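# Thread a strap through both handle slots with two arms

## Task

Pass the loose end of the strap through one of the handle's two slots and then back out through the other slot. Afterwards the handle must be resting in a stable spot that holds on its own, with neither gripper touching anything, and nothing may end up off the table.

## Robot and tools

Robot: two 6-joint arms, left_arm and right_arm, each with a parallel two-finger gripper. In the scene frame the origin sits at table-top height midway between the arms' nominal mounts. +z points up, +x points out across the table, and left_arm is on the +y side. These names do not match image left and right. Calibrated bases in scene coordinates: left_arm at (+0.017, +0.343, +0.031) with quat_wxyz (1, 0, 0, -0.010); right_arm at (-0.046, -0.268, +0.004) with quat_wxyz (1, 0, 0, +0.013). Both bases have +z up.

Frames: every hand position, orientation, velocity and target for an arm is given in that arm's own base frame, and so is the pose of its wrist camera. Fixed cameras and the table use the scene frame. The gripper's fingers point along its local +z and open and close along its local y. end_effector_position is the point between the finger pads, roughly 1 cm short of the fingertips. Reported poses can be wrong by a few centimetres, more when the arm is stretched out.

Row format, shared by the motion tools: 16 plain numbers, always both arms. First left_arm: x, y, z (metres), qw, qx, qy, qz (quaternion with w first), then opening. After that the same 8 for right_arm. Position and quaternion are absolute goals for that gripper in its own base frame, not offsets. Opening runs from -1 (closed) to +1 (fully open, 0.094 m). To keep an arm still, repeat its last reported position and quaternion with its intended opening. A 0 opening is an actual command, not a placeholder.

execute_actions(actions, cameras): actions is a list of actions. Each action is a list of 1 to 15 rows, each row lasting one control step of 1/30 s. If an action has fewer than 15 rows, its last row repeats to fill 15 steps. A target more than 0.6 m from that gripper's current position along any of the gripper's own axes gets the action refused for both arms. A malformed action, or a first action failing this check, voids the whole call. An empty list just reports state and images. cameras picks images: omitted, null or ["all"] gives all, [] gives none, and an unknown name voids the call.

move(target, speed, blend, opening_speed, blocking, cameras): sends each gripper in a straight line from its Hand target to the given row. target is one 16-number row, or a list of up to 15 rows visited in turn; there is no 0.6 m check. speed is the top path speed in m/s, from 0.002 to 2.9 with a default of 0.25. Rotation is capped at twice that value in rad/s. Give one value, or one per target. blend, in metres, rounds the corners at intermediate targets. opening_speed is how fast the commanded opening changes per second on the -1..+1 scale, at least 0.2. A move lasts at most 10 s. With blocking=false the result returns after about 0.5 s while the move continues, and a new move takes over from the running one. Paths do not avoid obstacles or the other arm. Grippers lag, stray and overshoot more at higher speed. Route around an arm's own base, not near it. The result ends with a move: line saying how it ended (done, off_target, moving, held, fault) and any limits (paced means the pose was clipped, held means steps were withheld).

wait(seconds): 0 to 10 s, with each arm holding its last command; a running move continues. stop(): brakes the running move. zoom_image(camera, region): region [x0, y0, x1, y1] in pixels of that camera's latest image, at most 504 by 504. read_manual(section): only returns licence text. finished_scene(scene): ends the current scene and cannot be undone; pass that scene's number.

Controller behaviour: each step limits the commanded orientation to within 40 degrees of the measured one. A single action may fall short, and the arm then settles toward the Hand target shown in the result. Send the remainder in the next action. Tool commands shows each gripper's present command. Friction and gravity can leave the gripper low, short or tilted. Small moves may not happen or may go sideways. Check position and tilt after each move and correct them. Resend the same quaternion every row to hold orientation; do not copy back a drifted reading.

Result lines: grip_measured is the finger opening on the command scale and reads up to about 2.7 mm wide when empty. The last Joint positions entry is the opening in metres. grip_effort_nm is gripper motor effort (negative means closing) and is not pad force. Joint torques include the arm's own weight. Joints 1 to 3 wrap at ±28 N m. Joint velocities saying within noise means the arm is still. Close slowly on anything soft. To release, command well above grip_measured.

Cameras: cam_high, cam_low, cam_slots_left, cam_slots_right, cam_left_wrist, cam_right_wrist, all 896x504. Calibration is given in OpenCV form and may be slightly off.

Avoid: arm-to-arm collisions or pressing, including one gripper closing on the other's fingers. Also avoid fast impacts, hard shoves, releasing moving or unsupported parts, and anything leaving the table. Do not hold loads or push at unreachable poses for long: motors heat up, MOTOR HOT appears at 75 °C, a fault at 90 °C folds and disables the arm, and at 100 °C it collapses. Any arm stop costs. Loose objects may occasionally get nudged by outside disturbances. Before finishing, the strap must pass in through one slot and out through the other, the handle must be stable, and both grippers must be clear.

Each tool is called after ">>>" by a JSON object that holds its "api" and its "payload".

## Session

Scene 1 done. Inspecting scene 2.

>>> {"api": "execute_actions", "payload": {"actions": []}}

Scene clock: 0.00 s.
left_arm: end_effector_position=(+0.3730, -0.0031, +0.1064) grip_measured=+1.000 grip_effort_nm=n/a end_effector_quat_wxyz=(+0.633, -0.021, +0.772, +0.049) | right_arm: end_effector_position=(+0.3712, -0.0473, +0.1079) grip_measured=+1.000 grip_effort_nm=n/a end_effector_quat_wxyz=(+0.626, +0.075, +0.772, -0.081)
Joint positions: left_arm=[-0.1 1.558 0.23 1.13 -0.201 0.011 0.094] | right_arm=[-0.047 1.535 0.239 1.089 0.175 0.005 0.094]
Joint velocities: within noise
Joint torques (N m): no reading
Motor temperatures (°C): left_arm=[21 23 28 31 20 20 20] | right_arm=[23 25 29 21 19 20 22]
Heat: left arm: 31 °C; right arm: 29 °C.
Hand target: left_arm +0.3746, -0.0033, +0.1104; +0.638, -0.021, +0.768, +0.049 | right_arm +0.3739, -0.0475, +0.1162; +0.637, +0.076, +0.763, -0.080
Tool commands: left_gripper/opening=+1.0 right_gripper/opening=+1.0
camera_calibration:
cam_left_wrist: T_world_to_cam=[[0.097134, -0.994167, -0.0468799, -0.0328003], [-0.598753, -0.0207451, -0.800665, 0.347978], [0.795022, 0.105841, -0.597275, -0.145028], [0, 0, 0, 1]] pos_world=[0.326839, -0.0100402, 0.190455]
cam_right_wrist: T_world_to_cam=[[-0.216096, -0.976343, 0.0074936, 0.0334946], [-0.611748, 0.129409, -0.780396, 0.35394], [0.760965, -0.173224, -0.625241, -0.133508], [0, 0, 0, 1]] pos_world=[0.325355, -0.0362278, 0.192487]

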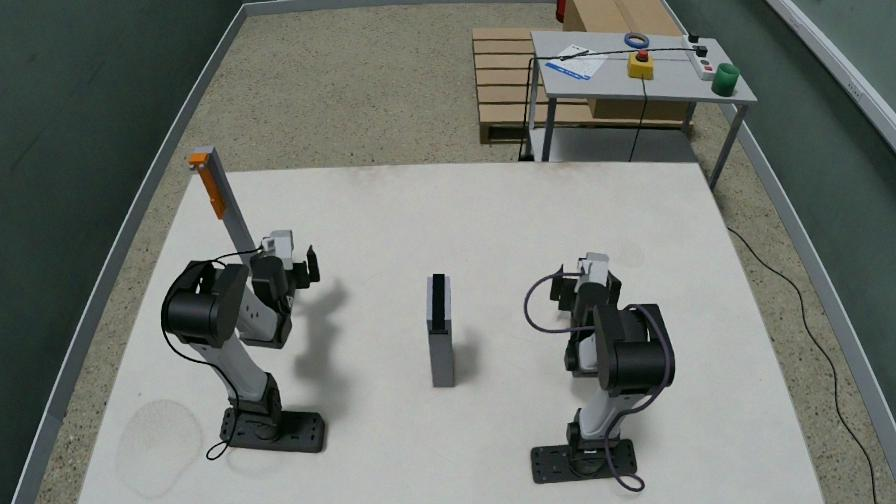

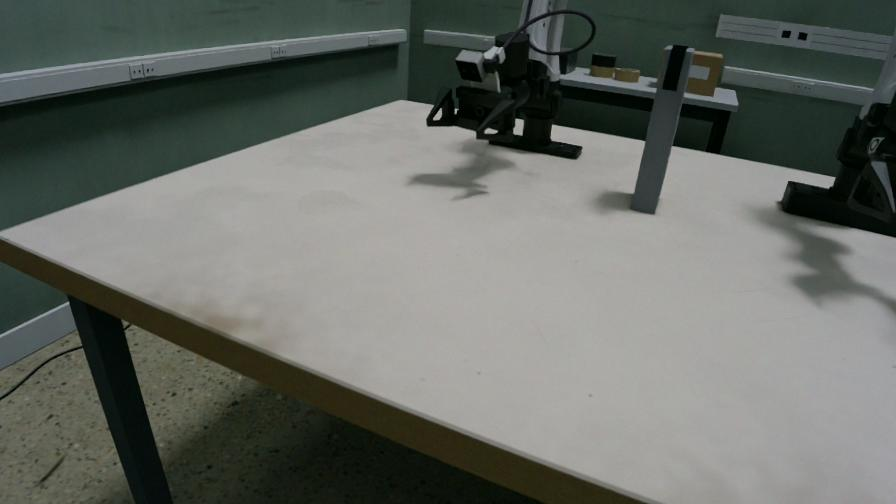

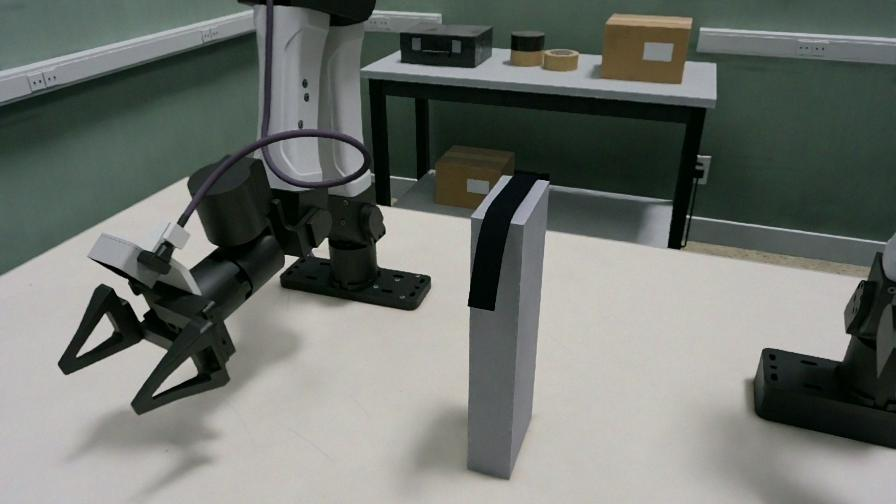

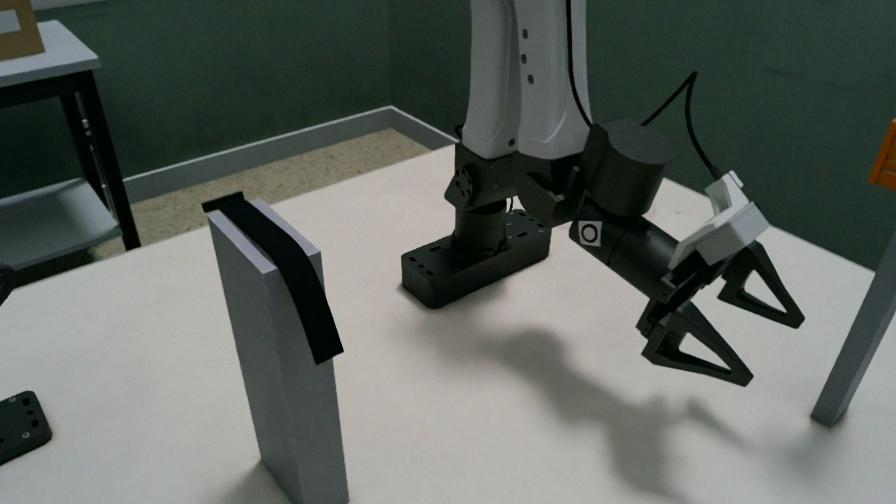

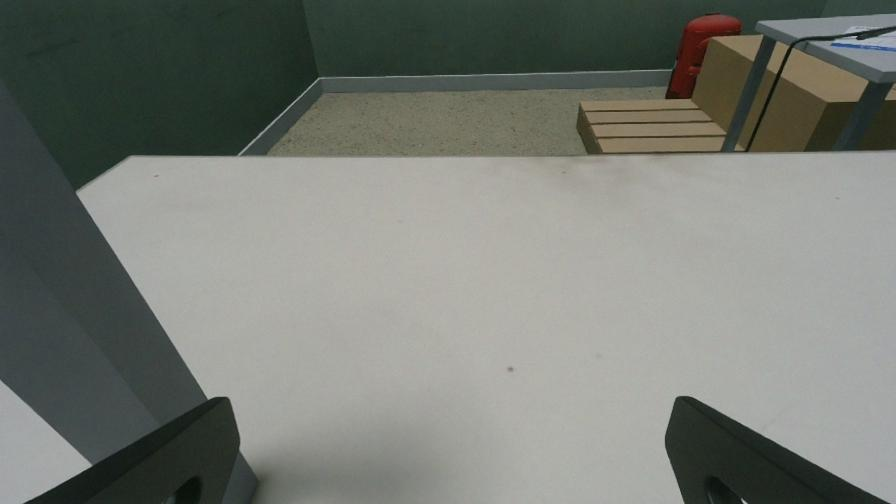

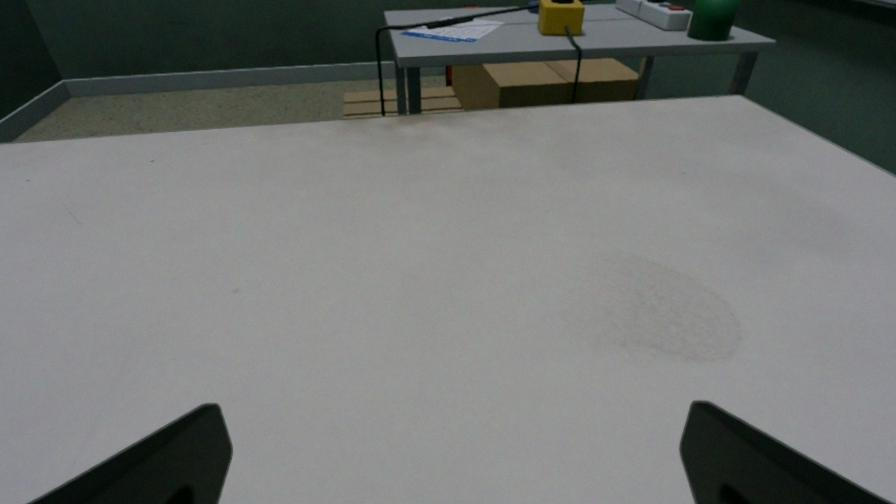

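>>> {"api": "zoom_image", "payload": {"camera": "cam_slots_right", "region": [190, 170, 360, 390]}}

>>> {"api": "zoom_image", "payload": {"camera": "cam_slots_left", "region": [430, 150, 590, 350]}}

>>> {"api": "zoom_image", "payload": {"camera": "cam_high", "region": [390, 260, 490, 360]}}

>>> {"api": "zoom_image", "payload": {"camera": "cam_high", "region": [170, 130, 270, 240]}}

Scaled by 2.291 from the camera's 896x504 image, which has a finer 1280x720 frame.

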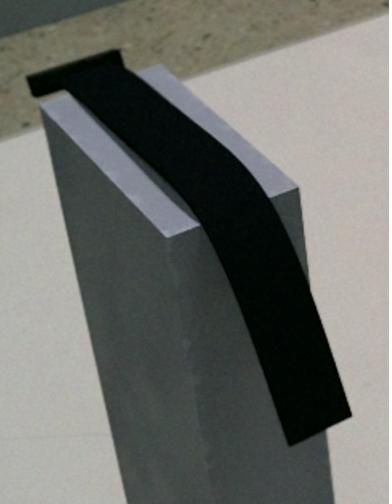

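Scaled by 2.520 from the camera's 896x504 image, which has a finer 1280x720 frame.

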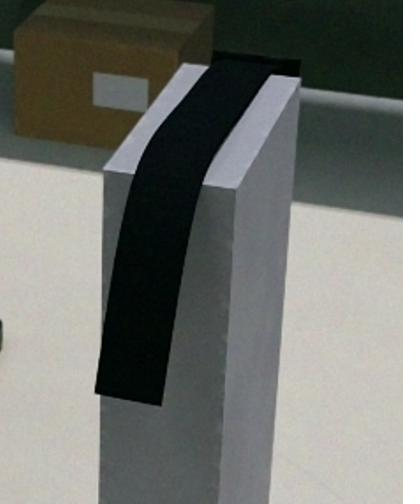

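Scaled by 5.040 from the camera's 896x504 image, which has a finer 1280x720 frame.

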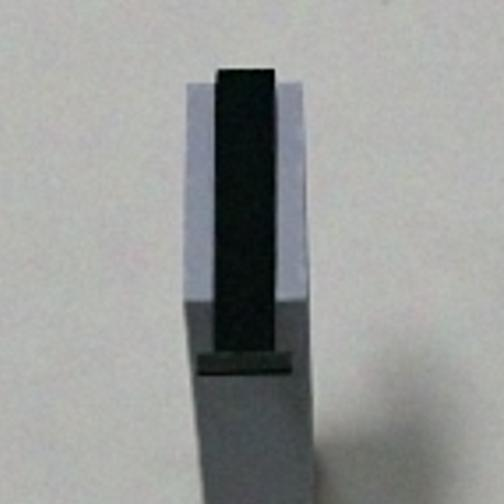

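Scaled by 4.582 from the camera's 896x504 image, which has a finer 1280x720 frame.

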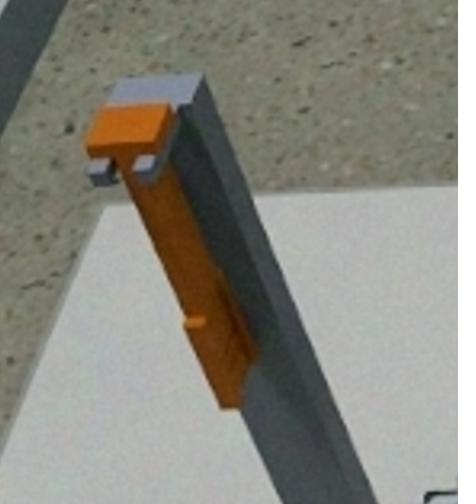

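>>> {"api": "move", "payload": {"target": [[0.33,0.05,0.25,0.700,0.009,0.714,0.034,0.0,0.33,0.04,0.24,0.58,-0.30,0.66,0.30,0.3],[0.30,0.115,0.330,0.7206,0.0086,0.6937,0.0344,-0.4,0.33,0.16,0.245,0.4947,-0.5247,0.5053,0.4742,-0.6]], "speed": 0.2, "blend": 0.03}}

Scene clock: 60.10 s.
left_arm: end_effector_position=(+0.2998, +0.1155, +0.3189) grip_measured=-0.398 grip_effort_nm=-0.056 end_effector_quat_wxyz=(+0.715, +0.003, +0.698, +0.035) | right_arm: end_effector_position=(+0.3269, +0.1593, +0.2374) grip_measured=-0.599 grip_effort_nm=-0.061 end_effector_quat_wxyz=(+0.512, -0.491, +0.520, +0.477)
Joint positions: left_arm=[0.699 0.827 0.603 0.257 0.654 0.033 0.028] | right_arm=[-0.039 1.587 0.994 -0.135 -1.537 -0.734 0.019]
Joint velocities: within noise
Joint torques (N m): left_arm=[-0.1 -0.62 10.84 2.35 0.12 -0.04] | right_arm=[0.09 -4.59 10.02 1.28 -0.56 -0.2]
Motor temperatures (°C): left_arm=[21 25 31 39 20 20 20] | right_arm=[23 26 31 30 19 20 22]
Heat: left arm: 39 °C; right arm: 31 °C.
Hand target: left_arm +0.2998, +0.1149, +0.3298; +0.720, +0.009, +0.693, +0.035 | right_arm +0.3299, +0.1602, +0.2449; +0.519, -0.501, +0.504, +0.475
Off the commanded pose: left_arm 0.011 m, 1 deg | right_arm 0.008 m, 5 deg.
joint sent to its limit (right arm) — joint 5 (wrist yaw), lower limit. The joint targets are off in orientation, not in position.
move: off_target (left_arm, right_arm); target 2's new opening was sent with right_arm's hand 0.008 m and 5 deg from that target
camera_calibration:
cam_left_wrist: T_world_to_cam=[[0.0486726, -0.99757, -0.0498437, 0.118102], [-0.409771, 0.0255665, -0.91183, 0.450192], [0.910889, 0.0648057, -0.407531, -0.0629942], [0, 0, 0, 1]] pos_world=[0.236108, 0.110388, 0.390713]
cam_right_wrist: T_world_to_cam=[[0.9982, -0.0578995, -0.0156624, -0.313128], [-0.0412214, -0.472521, -0.880355, 0.334316], [0.0435713, 0.879415, -0.474057, 0.0478623], [0, 0, 0, 1]] pos_world=[0.32426, 0.0977507, 0.312102]

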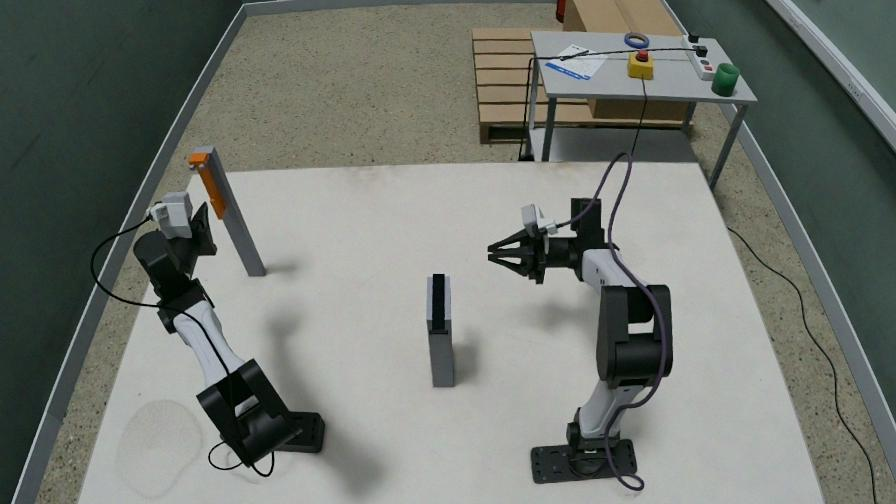

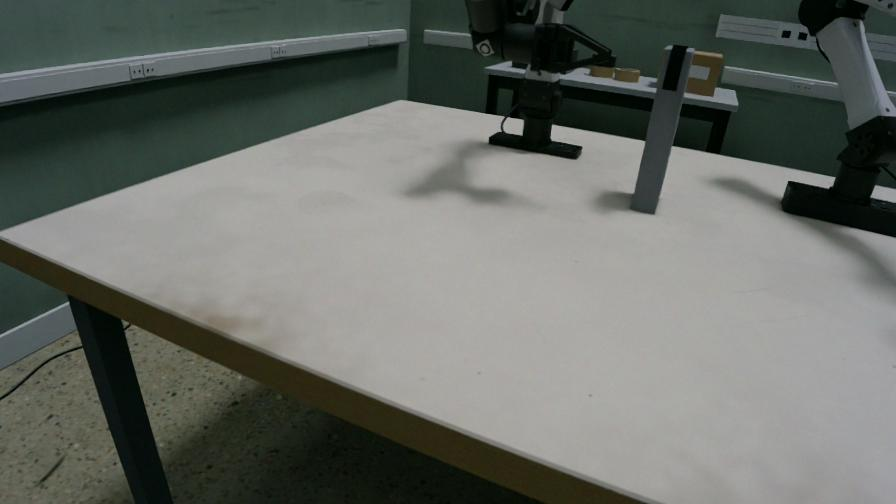

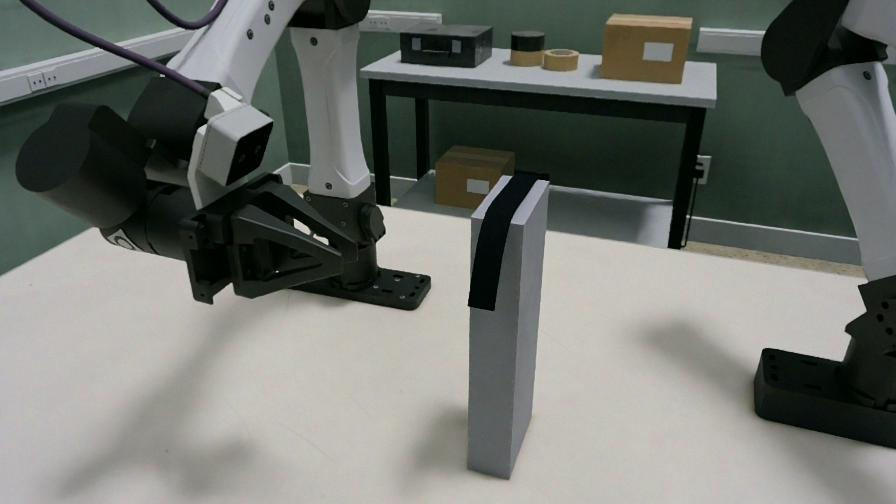

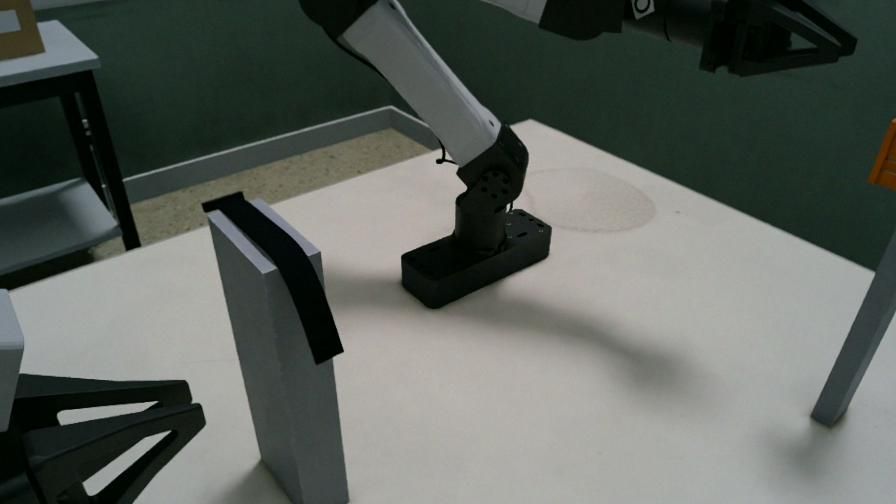

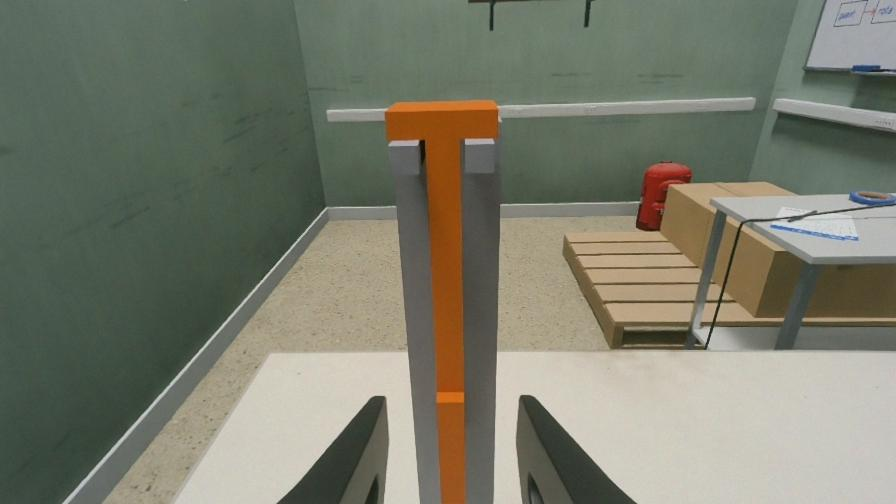

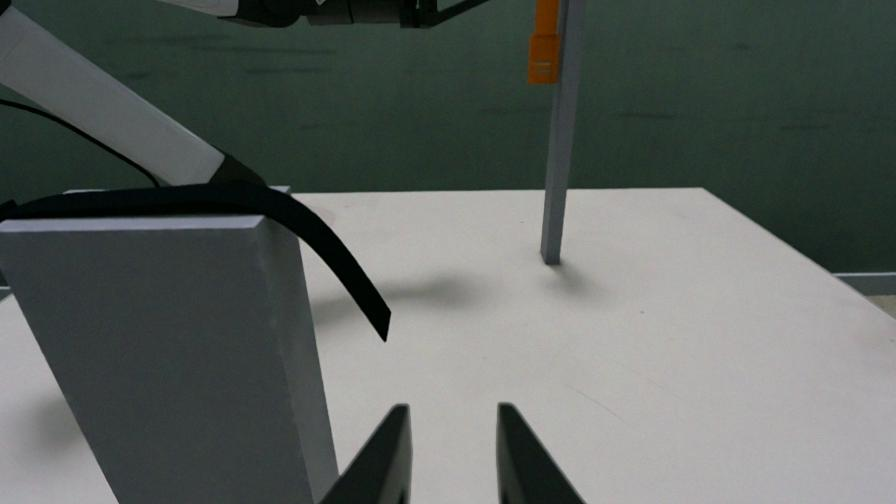

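>>> {"api": "move", "payload": {"target": [[0.365,0.1205,0.340,0.7206,0.0086,0.6937,0.0344,-0.4,0.2885,0.205,0.222,0.6086,-0.6295,0.3600,0.3222,-0.75]], "speed": 0.1, "cameras": ["cam_left_wrist","cam_right_wrist","cam_slots_right"]}}

Scene clock: 151.10 s.
left_arm: end_effector_position=(+0.3620, +0.1186, +0.3221) grip_measured=-0.398 grip_effort_nm=-0.051 end_effector_quat_wxyz=(+0.706, +0.002, +0.708, +0.021) | right_arm: end_effector_position=(+0.2925, +0.2039, +0.2145) grip_measured=-0.749 grip_effort_nm=-0.061 end_effector_quat_wxyz=(+0.600, -0.628, +0.369, +0.330)
Joint positions: left_arm=[0.541 1.085 0.748 0.336 0.515 0.033 0.028] | right_arm=[0.112 1.498 0.755 0.324 -1.416 -0.951 0.012]
Joint velocities: within noise
Joint torques (N m): left_arm=[-0.98 -2.17 11.07 2.8 -0.18 0.06] | right_arm=[0.39 -7.01 5.53 1.84 -0.16 0.18]
Motor temperatures (°C): left_arm=[21 23 39 39 20 20 19] | right_arm=[23 27 38 25 19 20 22]
Heat: left arm: 39 °C; right arm: 38 °C.
Hand target: left_arm +0.3642, +0.1201, +0.3397; +0.720, +0.009, +0.693, +0.034 | right_arm +0.2884, +0.2049, +0.2219; +0.606, -0.632, +0.360, +0.322
Off the commanded pose: left_arm 0.018 m, 3 deg | right_arm 0.009 m, 2 deg.
move: off_target (left_arm)
camera_calibration:
cam_left_wrist: T_world_to_cam=[[0.0277639, -0.999186, -0.0292494, 0.11952], [-0.433531, 0.0143296, -0.901025, 0.484958], [0.900711, 0.0376965, -0.43278, -0.103476], [0, 0, 0, 1]] pos_world=[0.300128, 0.116374, 0.395673]
cam_right_wrist: T_world_to_cam=[[0.871519, 0.0116306, 0.490224, -0.36222], [0.425589, -0.514526, -0.744404, 0.176596], [0.243575, 0.857396, -0.453369, -0.0592091], [0, 0, 0, 1]] pos_world=[0.254946, 0.145842, 0.282184]
Images, in order (width x height): cam_slots_right 896x504, cam_left_wrist 896x504, cam_right_wrist 896x504.

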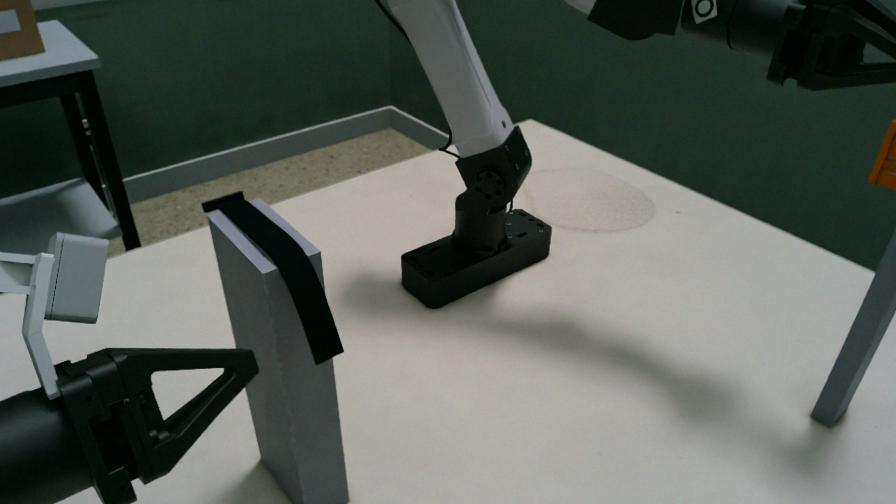

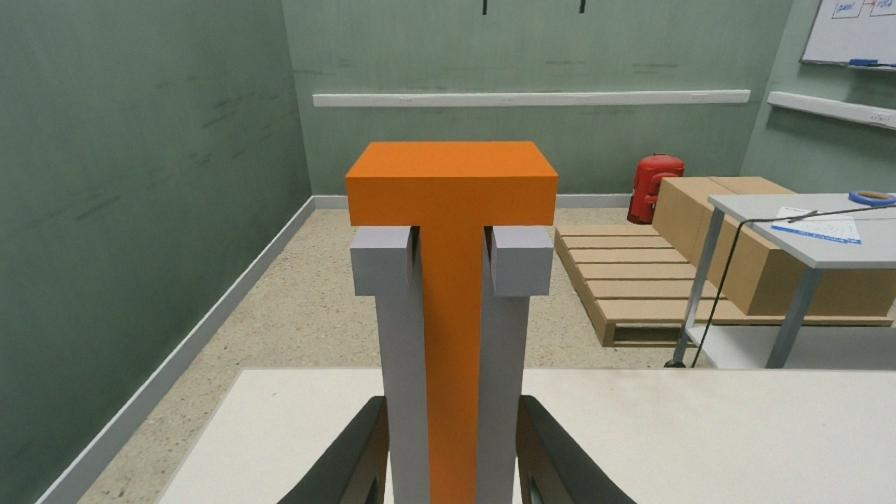

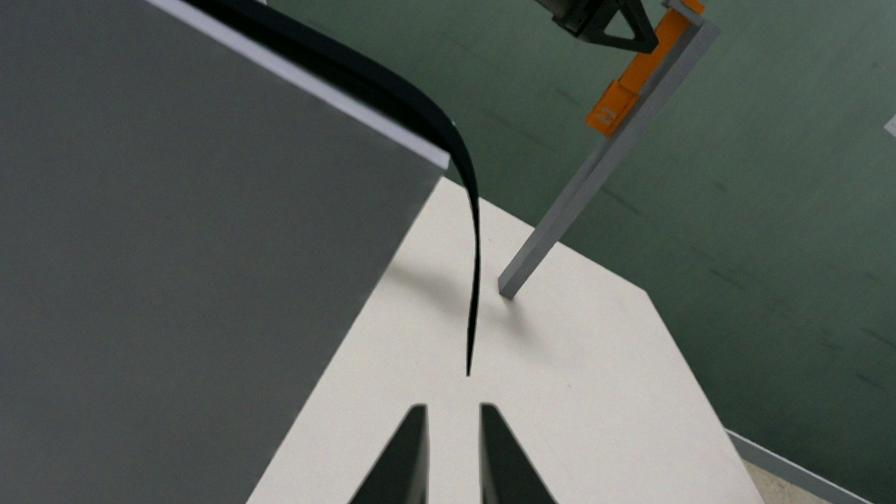

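>>> {"api": "move", "payload": {"target": [[0.383,0.1235,0.345,0.7206,0.0086,0.6937,0.0344,-0.4,0.2945,0.215,0.2310,0.6086,-0.6295,0.3600,0.3222,-0.75]], "speed": 0.06, "cameras": ["cam_left_wrist","cam_right_wrist"]}}

Scene clock: 166.53 s.
left_arm: end_effector_position=(+0.3798, +0.1217, +0.3274) grip_measured=-0.398 grip_effort_nm=-0.046 end_effector_quat_wxyz=(+0.706, +0.002, +0.708, +0.021) | right_arm: end_effector_position=(+0.2937, +0.2132, +0.2203) grip_measured=-0.749 grip_effort_nm=-0.061 end_effector_quat_wxyz=(+0.599, -0.626, +0.373, +0.333)
Joint positions: left_arm=[0.514 1.158 0.808 0.349 0.488 0.033 0.028] | right_arm=[0.144 1.498 0.755 0.403 -1.387 -0.861 0.012]
Joint velocities: within noise
Joint torques (N m): left_arm=[-1.01 -2.82 11.11 2.77 -0.14 0.08] | right_arm=[0.29 -5.94 7.83 1.83 -0.1 0.17]
Motor temperatures (°C): left_arm=[21 23 38 40 20 20 19] | right_arm=[23 28 35 27 19 20 22]
Heat: left arm: 40 °C; right arm: 35 °C.
Hand target: left_arm +0.3821, +0.1231, +0.3448; +0.720, +0.008, +0.693, +0.034 | right_arm +0.2942, +0.2148, +0.2310; +0.608, -0.630, +0.360, +0.322
Off the commanded pose: left_arm 0.018 m, 3 deg | right_arm 0.011 m, 2 deg.
move: off_target (left_arm, right_arm)
camera_calibration:
cam_left_wrist: T_world_to_cam=[[0.0277639, -0.999186, -0.0292494, 0.122178], [-0.433531, 0.0143296, -0.901025, 0.497407], [0.900711, 0.0376965, -0.43278, -0.117328], [0, 0, 0, 1]] pos_world=[0.317928, 0.119374, 0.400973]
cam_right_wrist: T_world_to_cam=[[0.876258, 0.00927029, 0.481754, -0.365212], [0.417526, -0.513661, -0.749549, 0.188607], [0.24051, 0.857943, -0.45397, -0.0639588], [0, 0, 0, 1]] pos_world=[0.256654, 0.155139, 0.288277]
Images, in order (width x height): cam_left_wrist 896x504, cam_right_wrist 896x504.

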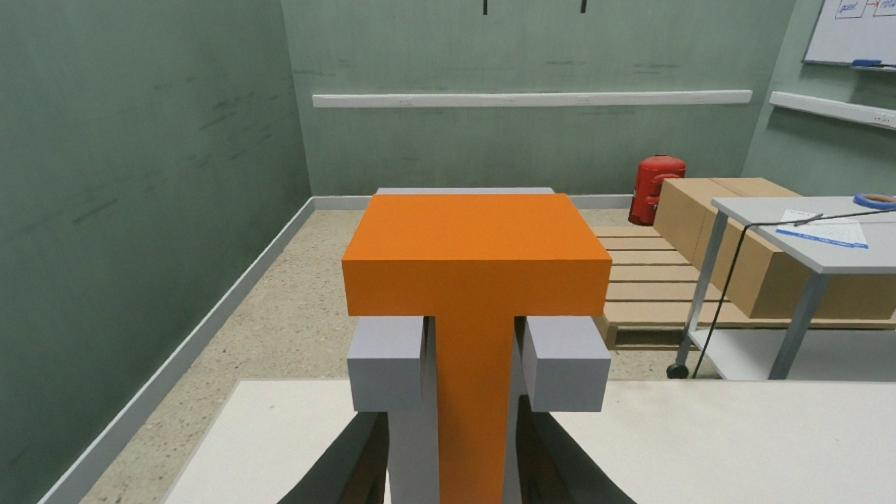

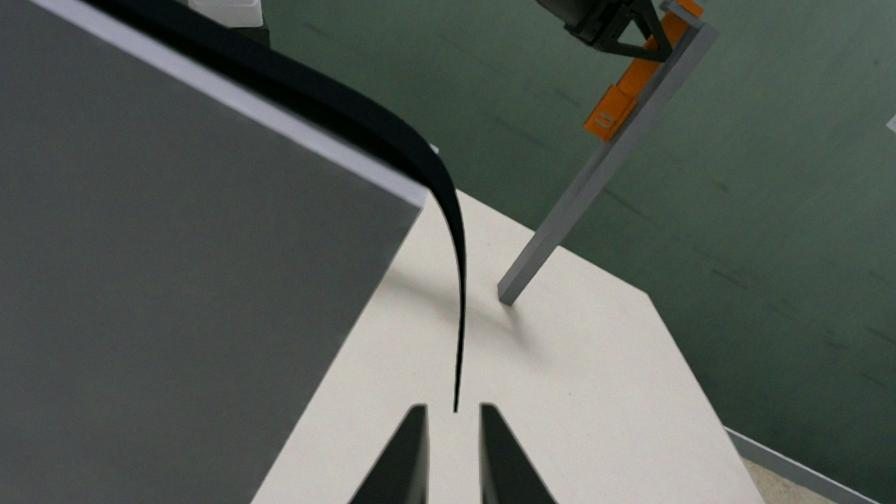

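>>> {"api": "move", "payload": {"target": [[0.383,0.1208,0.3435,0.7206,0.0086,0.6937,0.0344,-0.4,0.2955,0.235,0.2370,0.6086,-0.6295,0.3600,0.3222,-0.75]], "speed": 0.05, "cameras": ["cam_left_wrist","cam_right_wrist"]}}

Scene clock: 175.33 s.
left_arm: end_effector_position=(+0.3810, +0.1196, +0.3281) grip_measured=-0.398 grip_effort_nm=-0.056 end_effector_quat_wxyz=(+0.707, +0.003, +0.706, +0.021) | right_arm: end_effector_position=(+0.2916, +0.2327, +0.2250) grip_measured=-0.749 grip_effort_nm=-0.061 end_effector_quat_wxyz=(+0.597, -0.627, +0.373, +0.333)
Joint positions: left_arm=[0.504 1.158 0.808 0.352 0.478 0.033 0.028] | right_arm=[0.21 1.498 0.755 0.477 -1.324 -0.782 0.012]
Joint velocities: within noise
Joint torques (N m): left_arm=[-1.03 -3.15 10.3 2.81 -0.19 0.08] | right_arm=[0.27 -5.04 8.95 1.94 -0.01 0.16]
Motor temperatures (°C): left_arm=[21 23 39 40 20 20 19] | right_arm=[23 28 34 27 19 20 22]
Heat: left arm: 40 °C; right arm: 34 °C.
Hand target: left_arm +0.3824, +0.1206, +0.3434; +0.720, +0.008, +0.693, +0.034 | right_arm +0.2951, +0.2347, +0.2370; +0.608, -0.630, +0.360, +0.322
Off the commanded pose: left_arm 0.016 m, 3 deg | right_arm 0.013 m, 2 deg.
move: off_target (left_arm, right_arm)
camera_calibration:
cam_left_wrist: T_world_to_cam=[[0.0278551, -0.999137, -0.0308192, 0.120565], [-0.430793, 0.0158224, -0.902312, 0.497885], [0.902021, 0.0384107, -0.429981, -0.119509], [0, 0, 0, 1]] pos_world=[0.318927, 0.117173, 0.401577]
cam_right_wrist: T_world_to_cam=[[0.877351, 0.0123, 0.479692, -0.366301], [0.416672, -0.515335, -0.748875, 0.203457], [0.237991, 0.8569, -0.457255, -0.0763086], [0, 0, 0, 1]] pos_world=[0.25476, 0.174743, 0.293183]
Images, in order (width x height): cam_left_wrist 896x504, cam_right_wrist 896x504.

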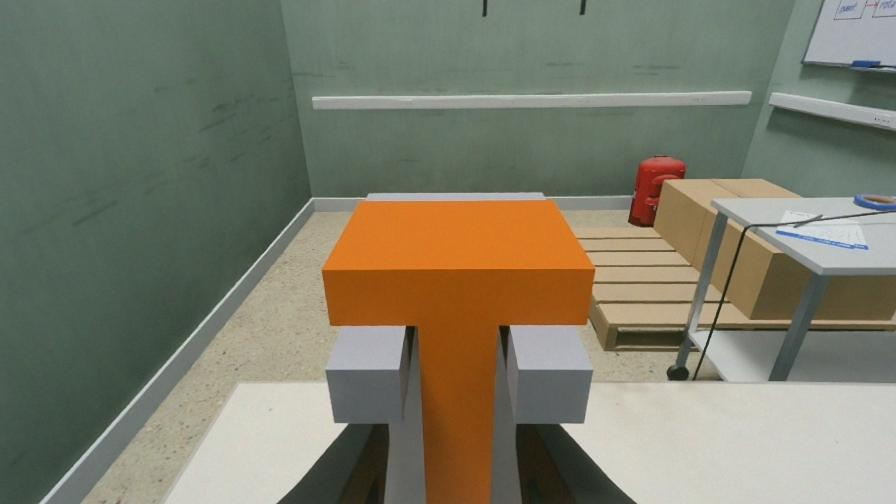

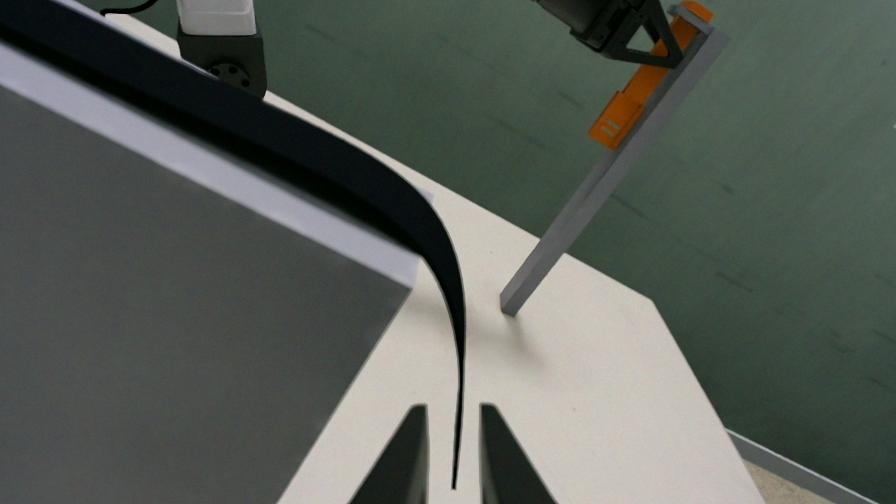

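>>> {"api": "move", "payload": {"target": [[0.383,0.1208,0.334,0.7206,0.0086,0.6937,0.0344,-0.4,0.2985,0.2660,0.2360,0.6086,-0.6295,0.3600,0.3222,-0.75]], "speed": 0.04, "cameras": ["cam_left_wrist","cam_right_wrist","cam_slots_right"]}}

Scene clock: 184.87 s.
left_arm: end_effector_position=(+0.3808, +0.1196, +0.3369) grip_measured=-0.398 grip_effort_nm=-0.037 end_effector_quat_wxyz=(+0.719, +0.009, +0.694, +0.028) | right_arm: end_effector_position=(+0.2917, +0.2620, +0.2254) grip_measured=-0.749 grip_effort_nm=-0.061 end_effector_quat_wxyz=(+0.598, -0.629, +0.371, +0.330)
Joint positions: left_arm=[0.504 1.158 0.808 0.391 0.478 0.033 0.028] | right_arm=[0.306 1.531 0.77 0.559 -1.23 -0.723 0.012]
Joint velocities: within noise
Joint torques (N m): left_arm=[-0.99 -2.69 7.12 2.73 -0.11 0.08] | right_arm=[0.4 -4 9.85 2.03 0.06 0.14]
Motor temperatures (°C): left_arm=[21 23 39 40 20 20 19] | right_arm=[23 28 34 28 19 20 22]
Heat: left arm: 40 °C; right arm: 34 °C.
Hand target: left_arm +0.3829, +0.1207, +0.3340; +0.720, +0.009, +0.693, +0.034 | right_arm +0.2980, +0.2657, +0.2359; +0.608, -0.630, +0.360, +0.322
Off the commanded pose: left_arm 0.004 m, 1 deg | right_arm 0.013 m, 2 deg.
move: off_target (right_arm)
camera_calibration:
cam_left_wrist: T_world_to_cam=[[0.0295967, -0.998389, -0.0484065, 0.125974], [-0.40019, 0.0325414, -0.915854, 0.4966], [0.915954, 0.0464781, -0.398582, -0.132438], [0, 0, 0, 1]] pos_world=[0.316313, 0.115766, 0.408123]
cam_right_wrist: T_world_to_cam=[[0.873615, 0.013975, 0.486417, -0.367907], [0.422519, -0.517659, -0.74398, 0.216572], [0.241401, 0.855473, -0.45814, -0.101692], [0, 0, 0, 1]] pos_world=[0.254452, 0.204247, 0.293492]
Images, in order (width x height): cam_slots_right 896x504, cam_left_wrist 896x504, cam_right_wrist 896x504.

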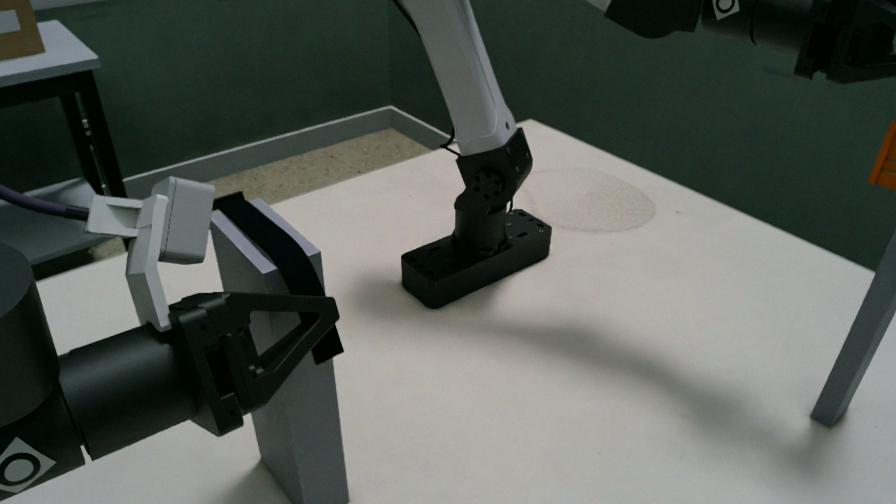

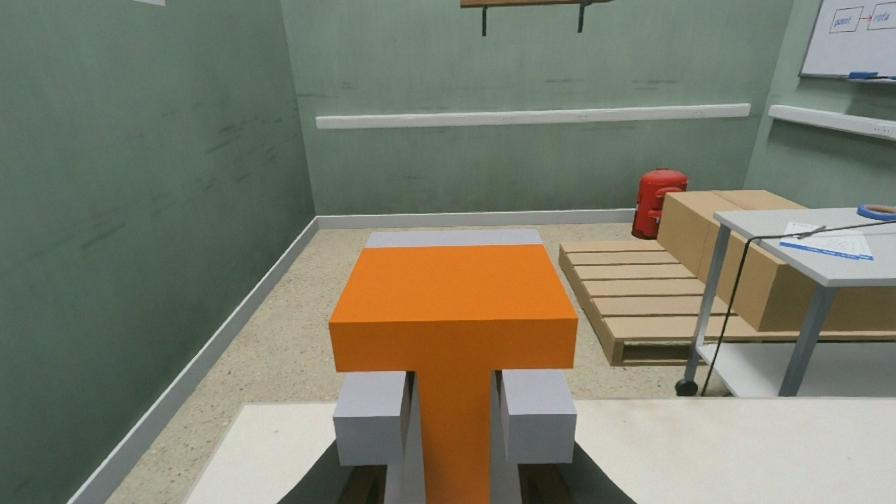

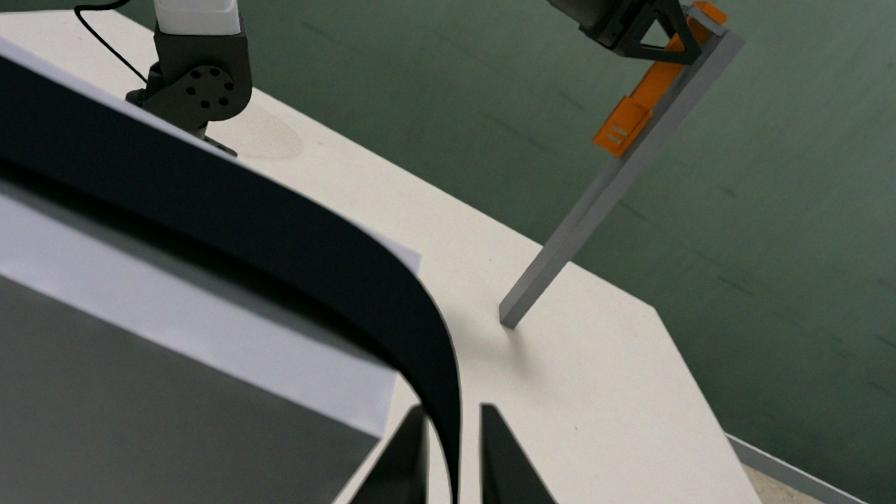

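>>> {"api": "move", "payload": {"target": [[0.383,0.1208,0.3255,0.7206,0.0086,0.6937,0.0344,-0.4,0.2985,0.2660,0.2360,0.6086,-0.6295,0.3600,0.3222,-1.0]], "speed": 0.04, "opening_speed": 0.5, "cameras": ["cam_left_wrist","cam_right_wrist","cam_slots_right"]}}

Scene clock: 189.53 s.
left_arm: end_effector_position=(+0.3817, +0.1201, +0.3292) grip_measured=-0.398 grip_effort_nm=-0.061 end_effector_quat_wxyz=(+0.719, +0.009, +0.694, +0.028) | right_arm: end_effector_position=(+0.2920, +0.2620, +0.2256) grip_measured=-0.961 grip_effort_nm=-1.013 end_effector_quat_wxyz=(+0.598, -0.629, +0.372, +0.330)
Joint positions: left_arm=[0.504 1.167 0.782 0.426 0.477 0.033 0.028] | right_arm=[0.306 1.531 0.77 0.561 -1.229 -0.722 0.002]
Joint velocities: within noise
Joint torques (N m): left_arm=[-1.07 -2.82 6.52 2.76 -0.13 0.11] | right_arm=[0.38 -4.01 9.96 2 0.01 0.14]
Motor temperatures (°C): left_arm=[21 23 38 40 20 20 19] | right_arm=[23 28 35 28 19 20 22]
Heat: left arm: 40 °C; right arm: 35 °C.
Hand target: left_arm +0.3829, +0.1208, +0.3255; +0.720, +0.009, +0.693, +0.034 | right_arm +0.2980, +0.2657, +0.2359; +0.608, -0.630, +0.360, +0.322
Off the commanded pose: left_arm 0.004 m, 1 deg | right_arm 0.013 m, 2 deg.
move: off_target (right_arm)
camera_calibration:
cam_left_wrist: T_world_to_cam=[[0.030012, -0.998359, -0.0487686, 0.126082], [-0.399513, 0.0327426, -0.916143, 0.489638], [0.916236, 0.0469789, -0.397874, -0.136733], [0, 0, 0, 1]] pos_world=[0.317113, 0.116267, 0.400324]
cam_right_wrist: T_world_to_cam=[[0.87344, 0.0127682, 0.486765, -0.367899], [0.422189, -0.51793, -0.743979, 0.216818], [0.242611, 0.855327, -0.457772, -0.10201], [0, 0, 0, 1]] pos_world=[0.254549, 0.204246, 0.293691]
Images, in order (width x height): cam_slots_right 896x504, cam_left_wrist 896x504, cam_right_wrist 896x504.

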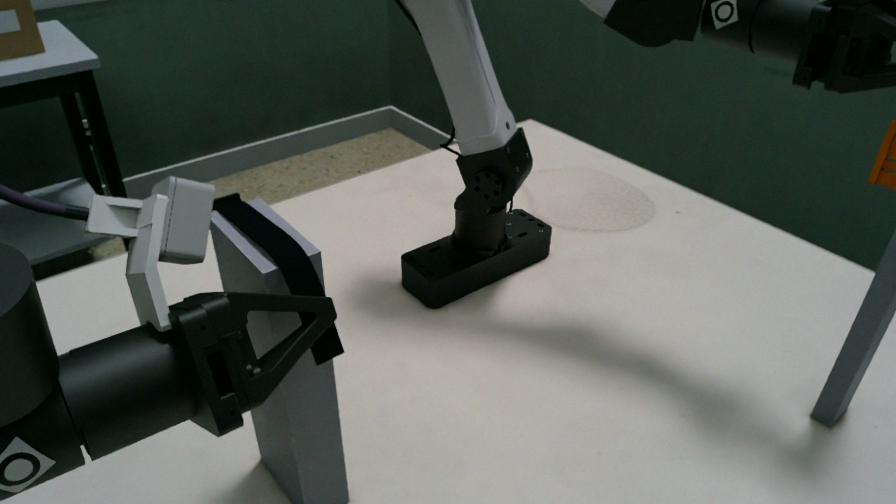

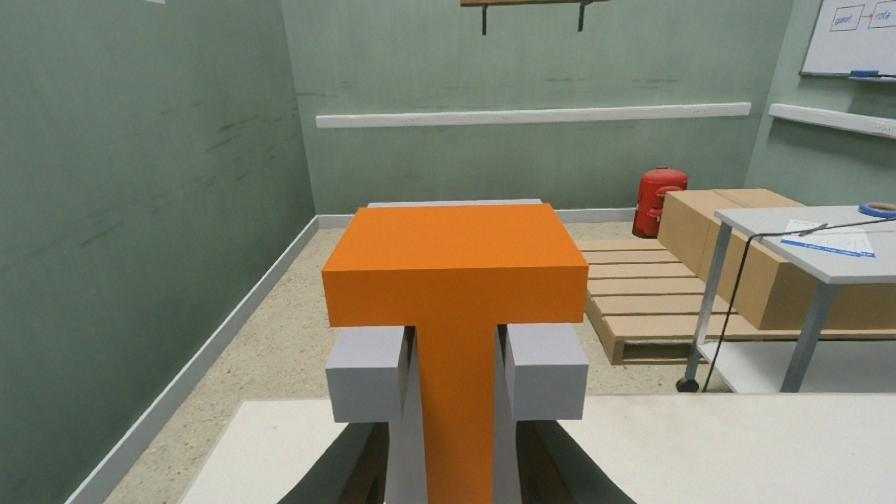

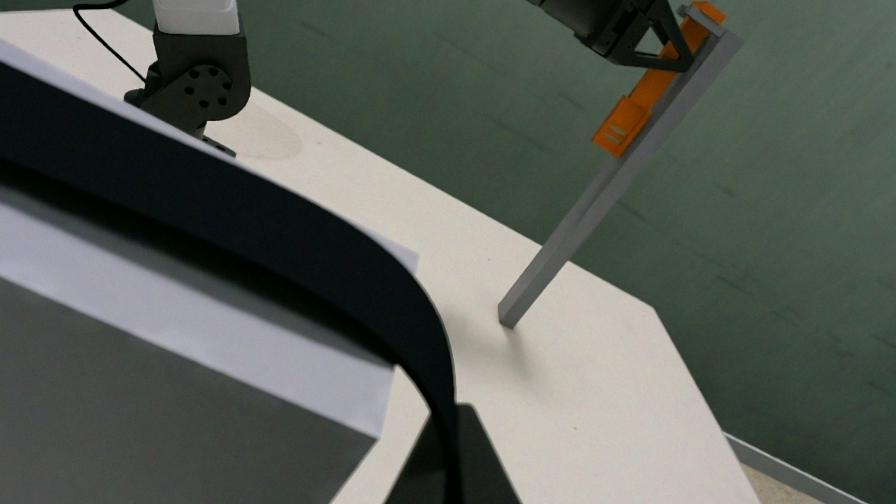

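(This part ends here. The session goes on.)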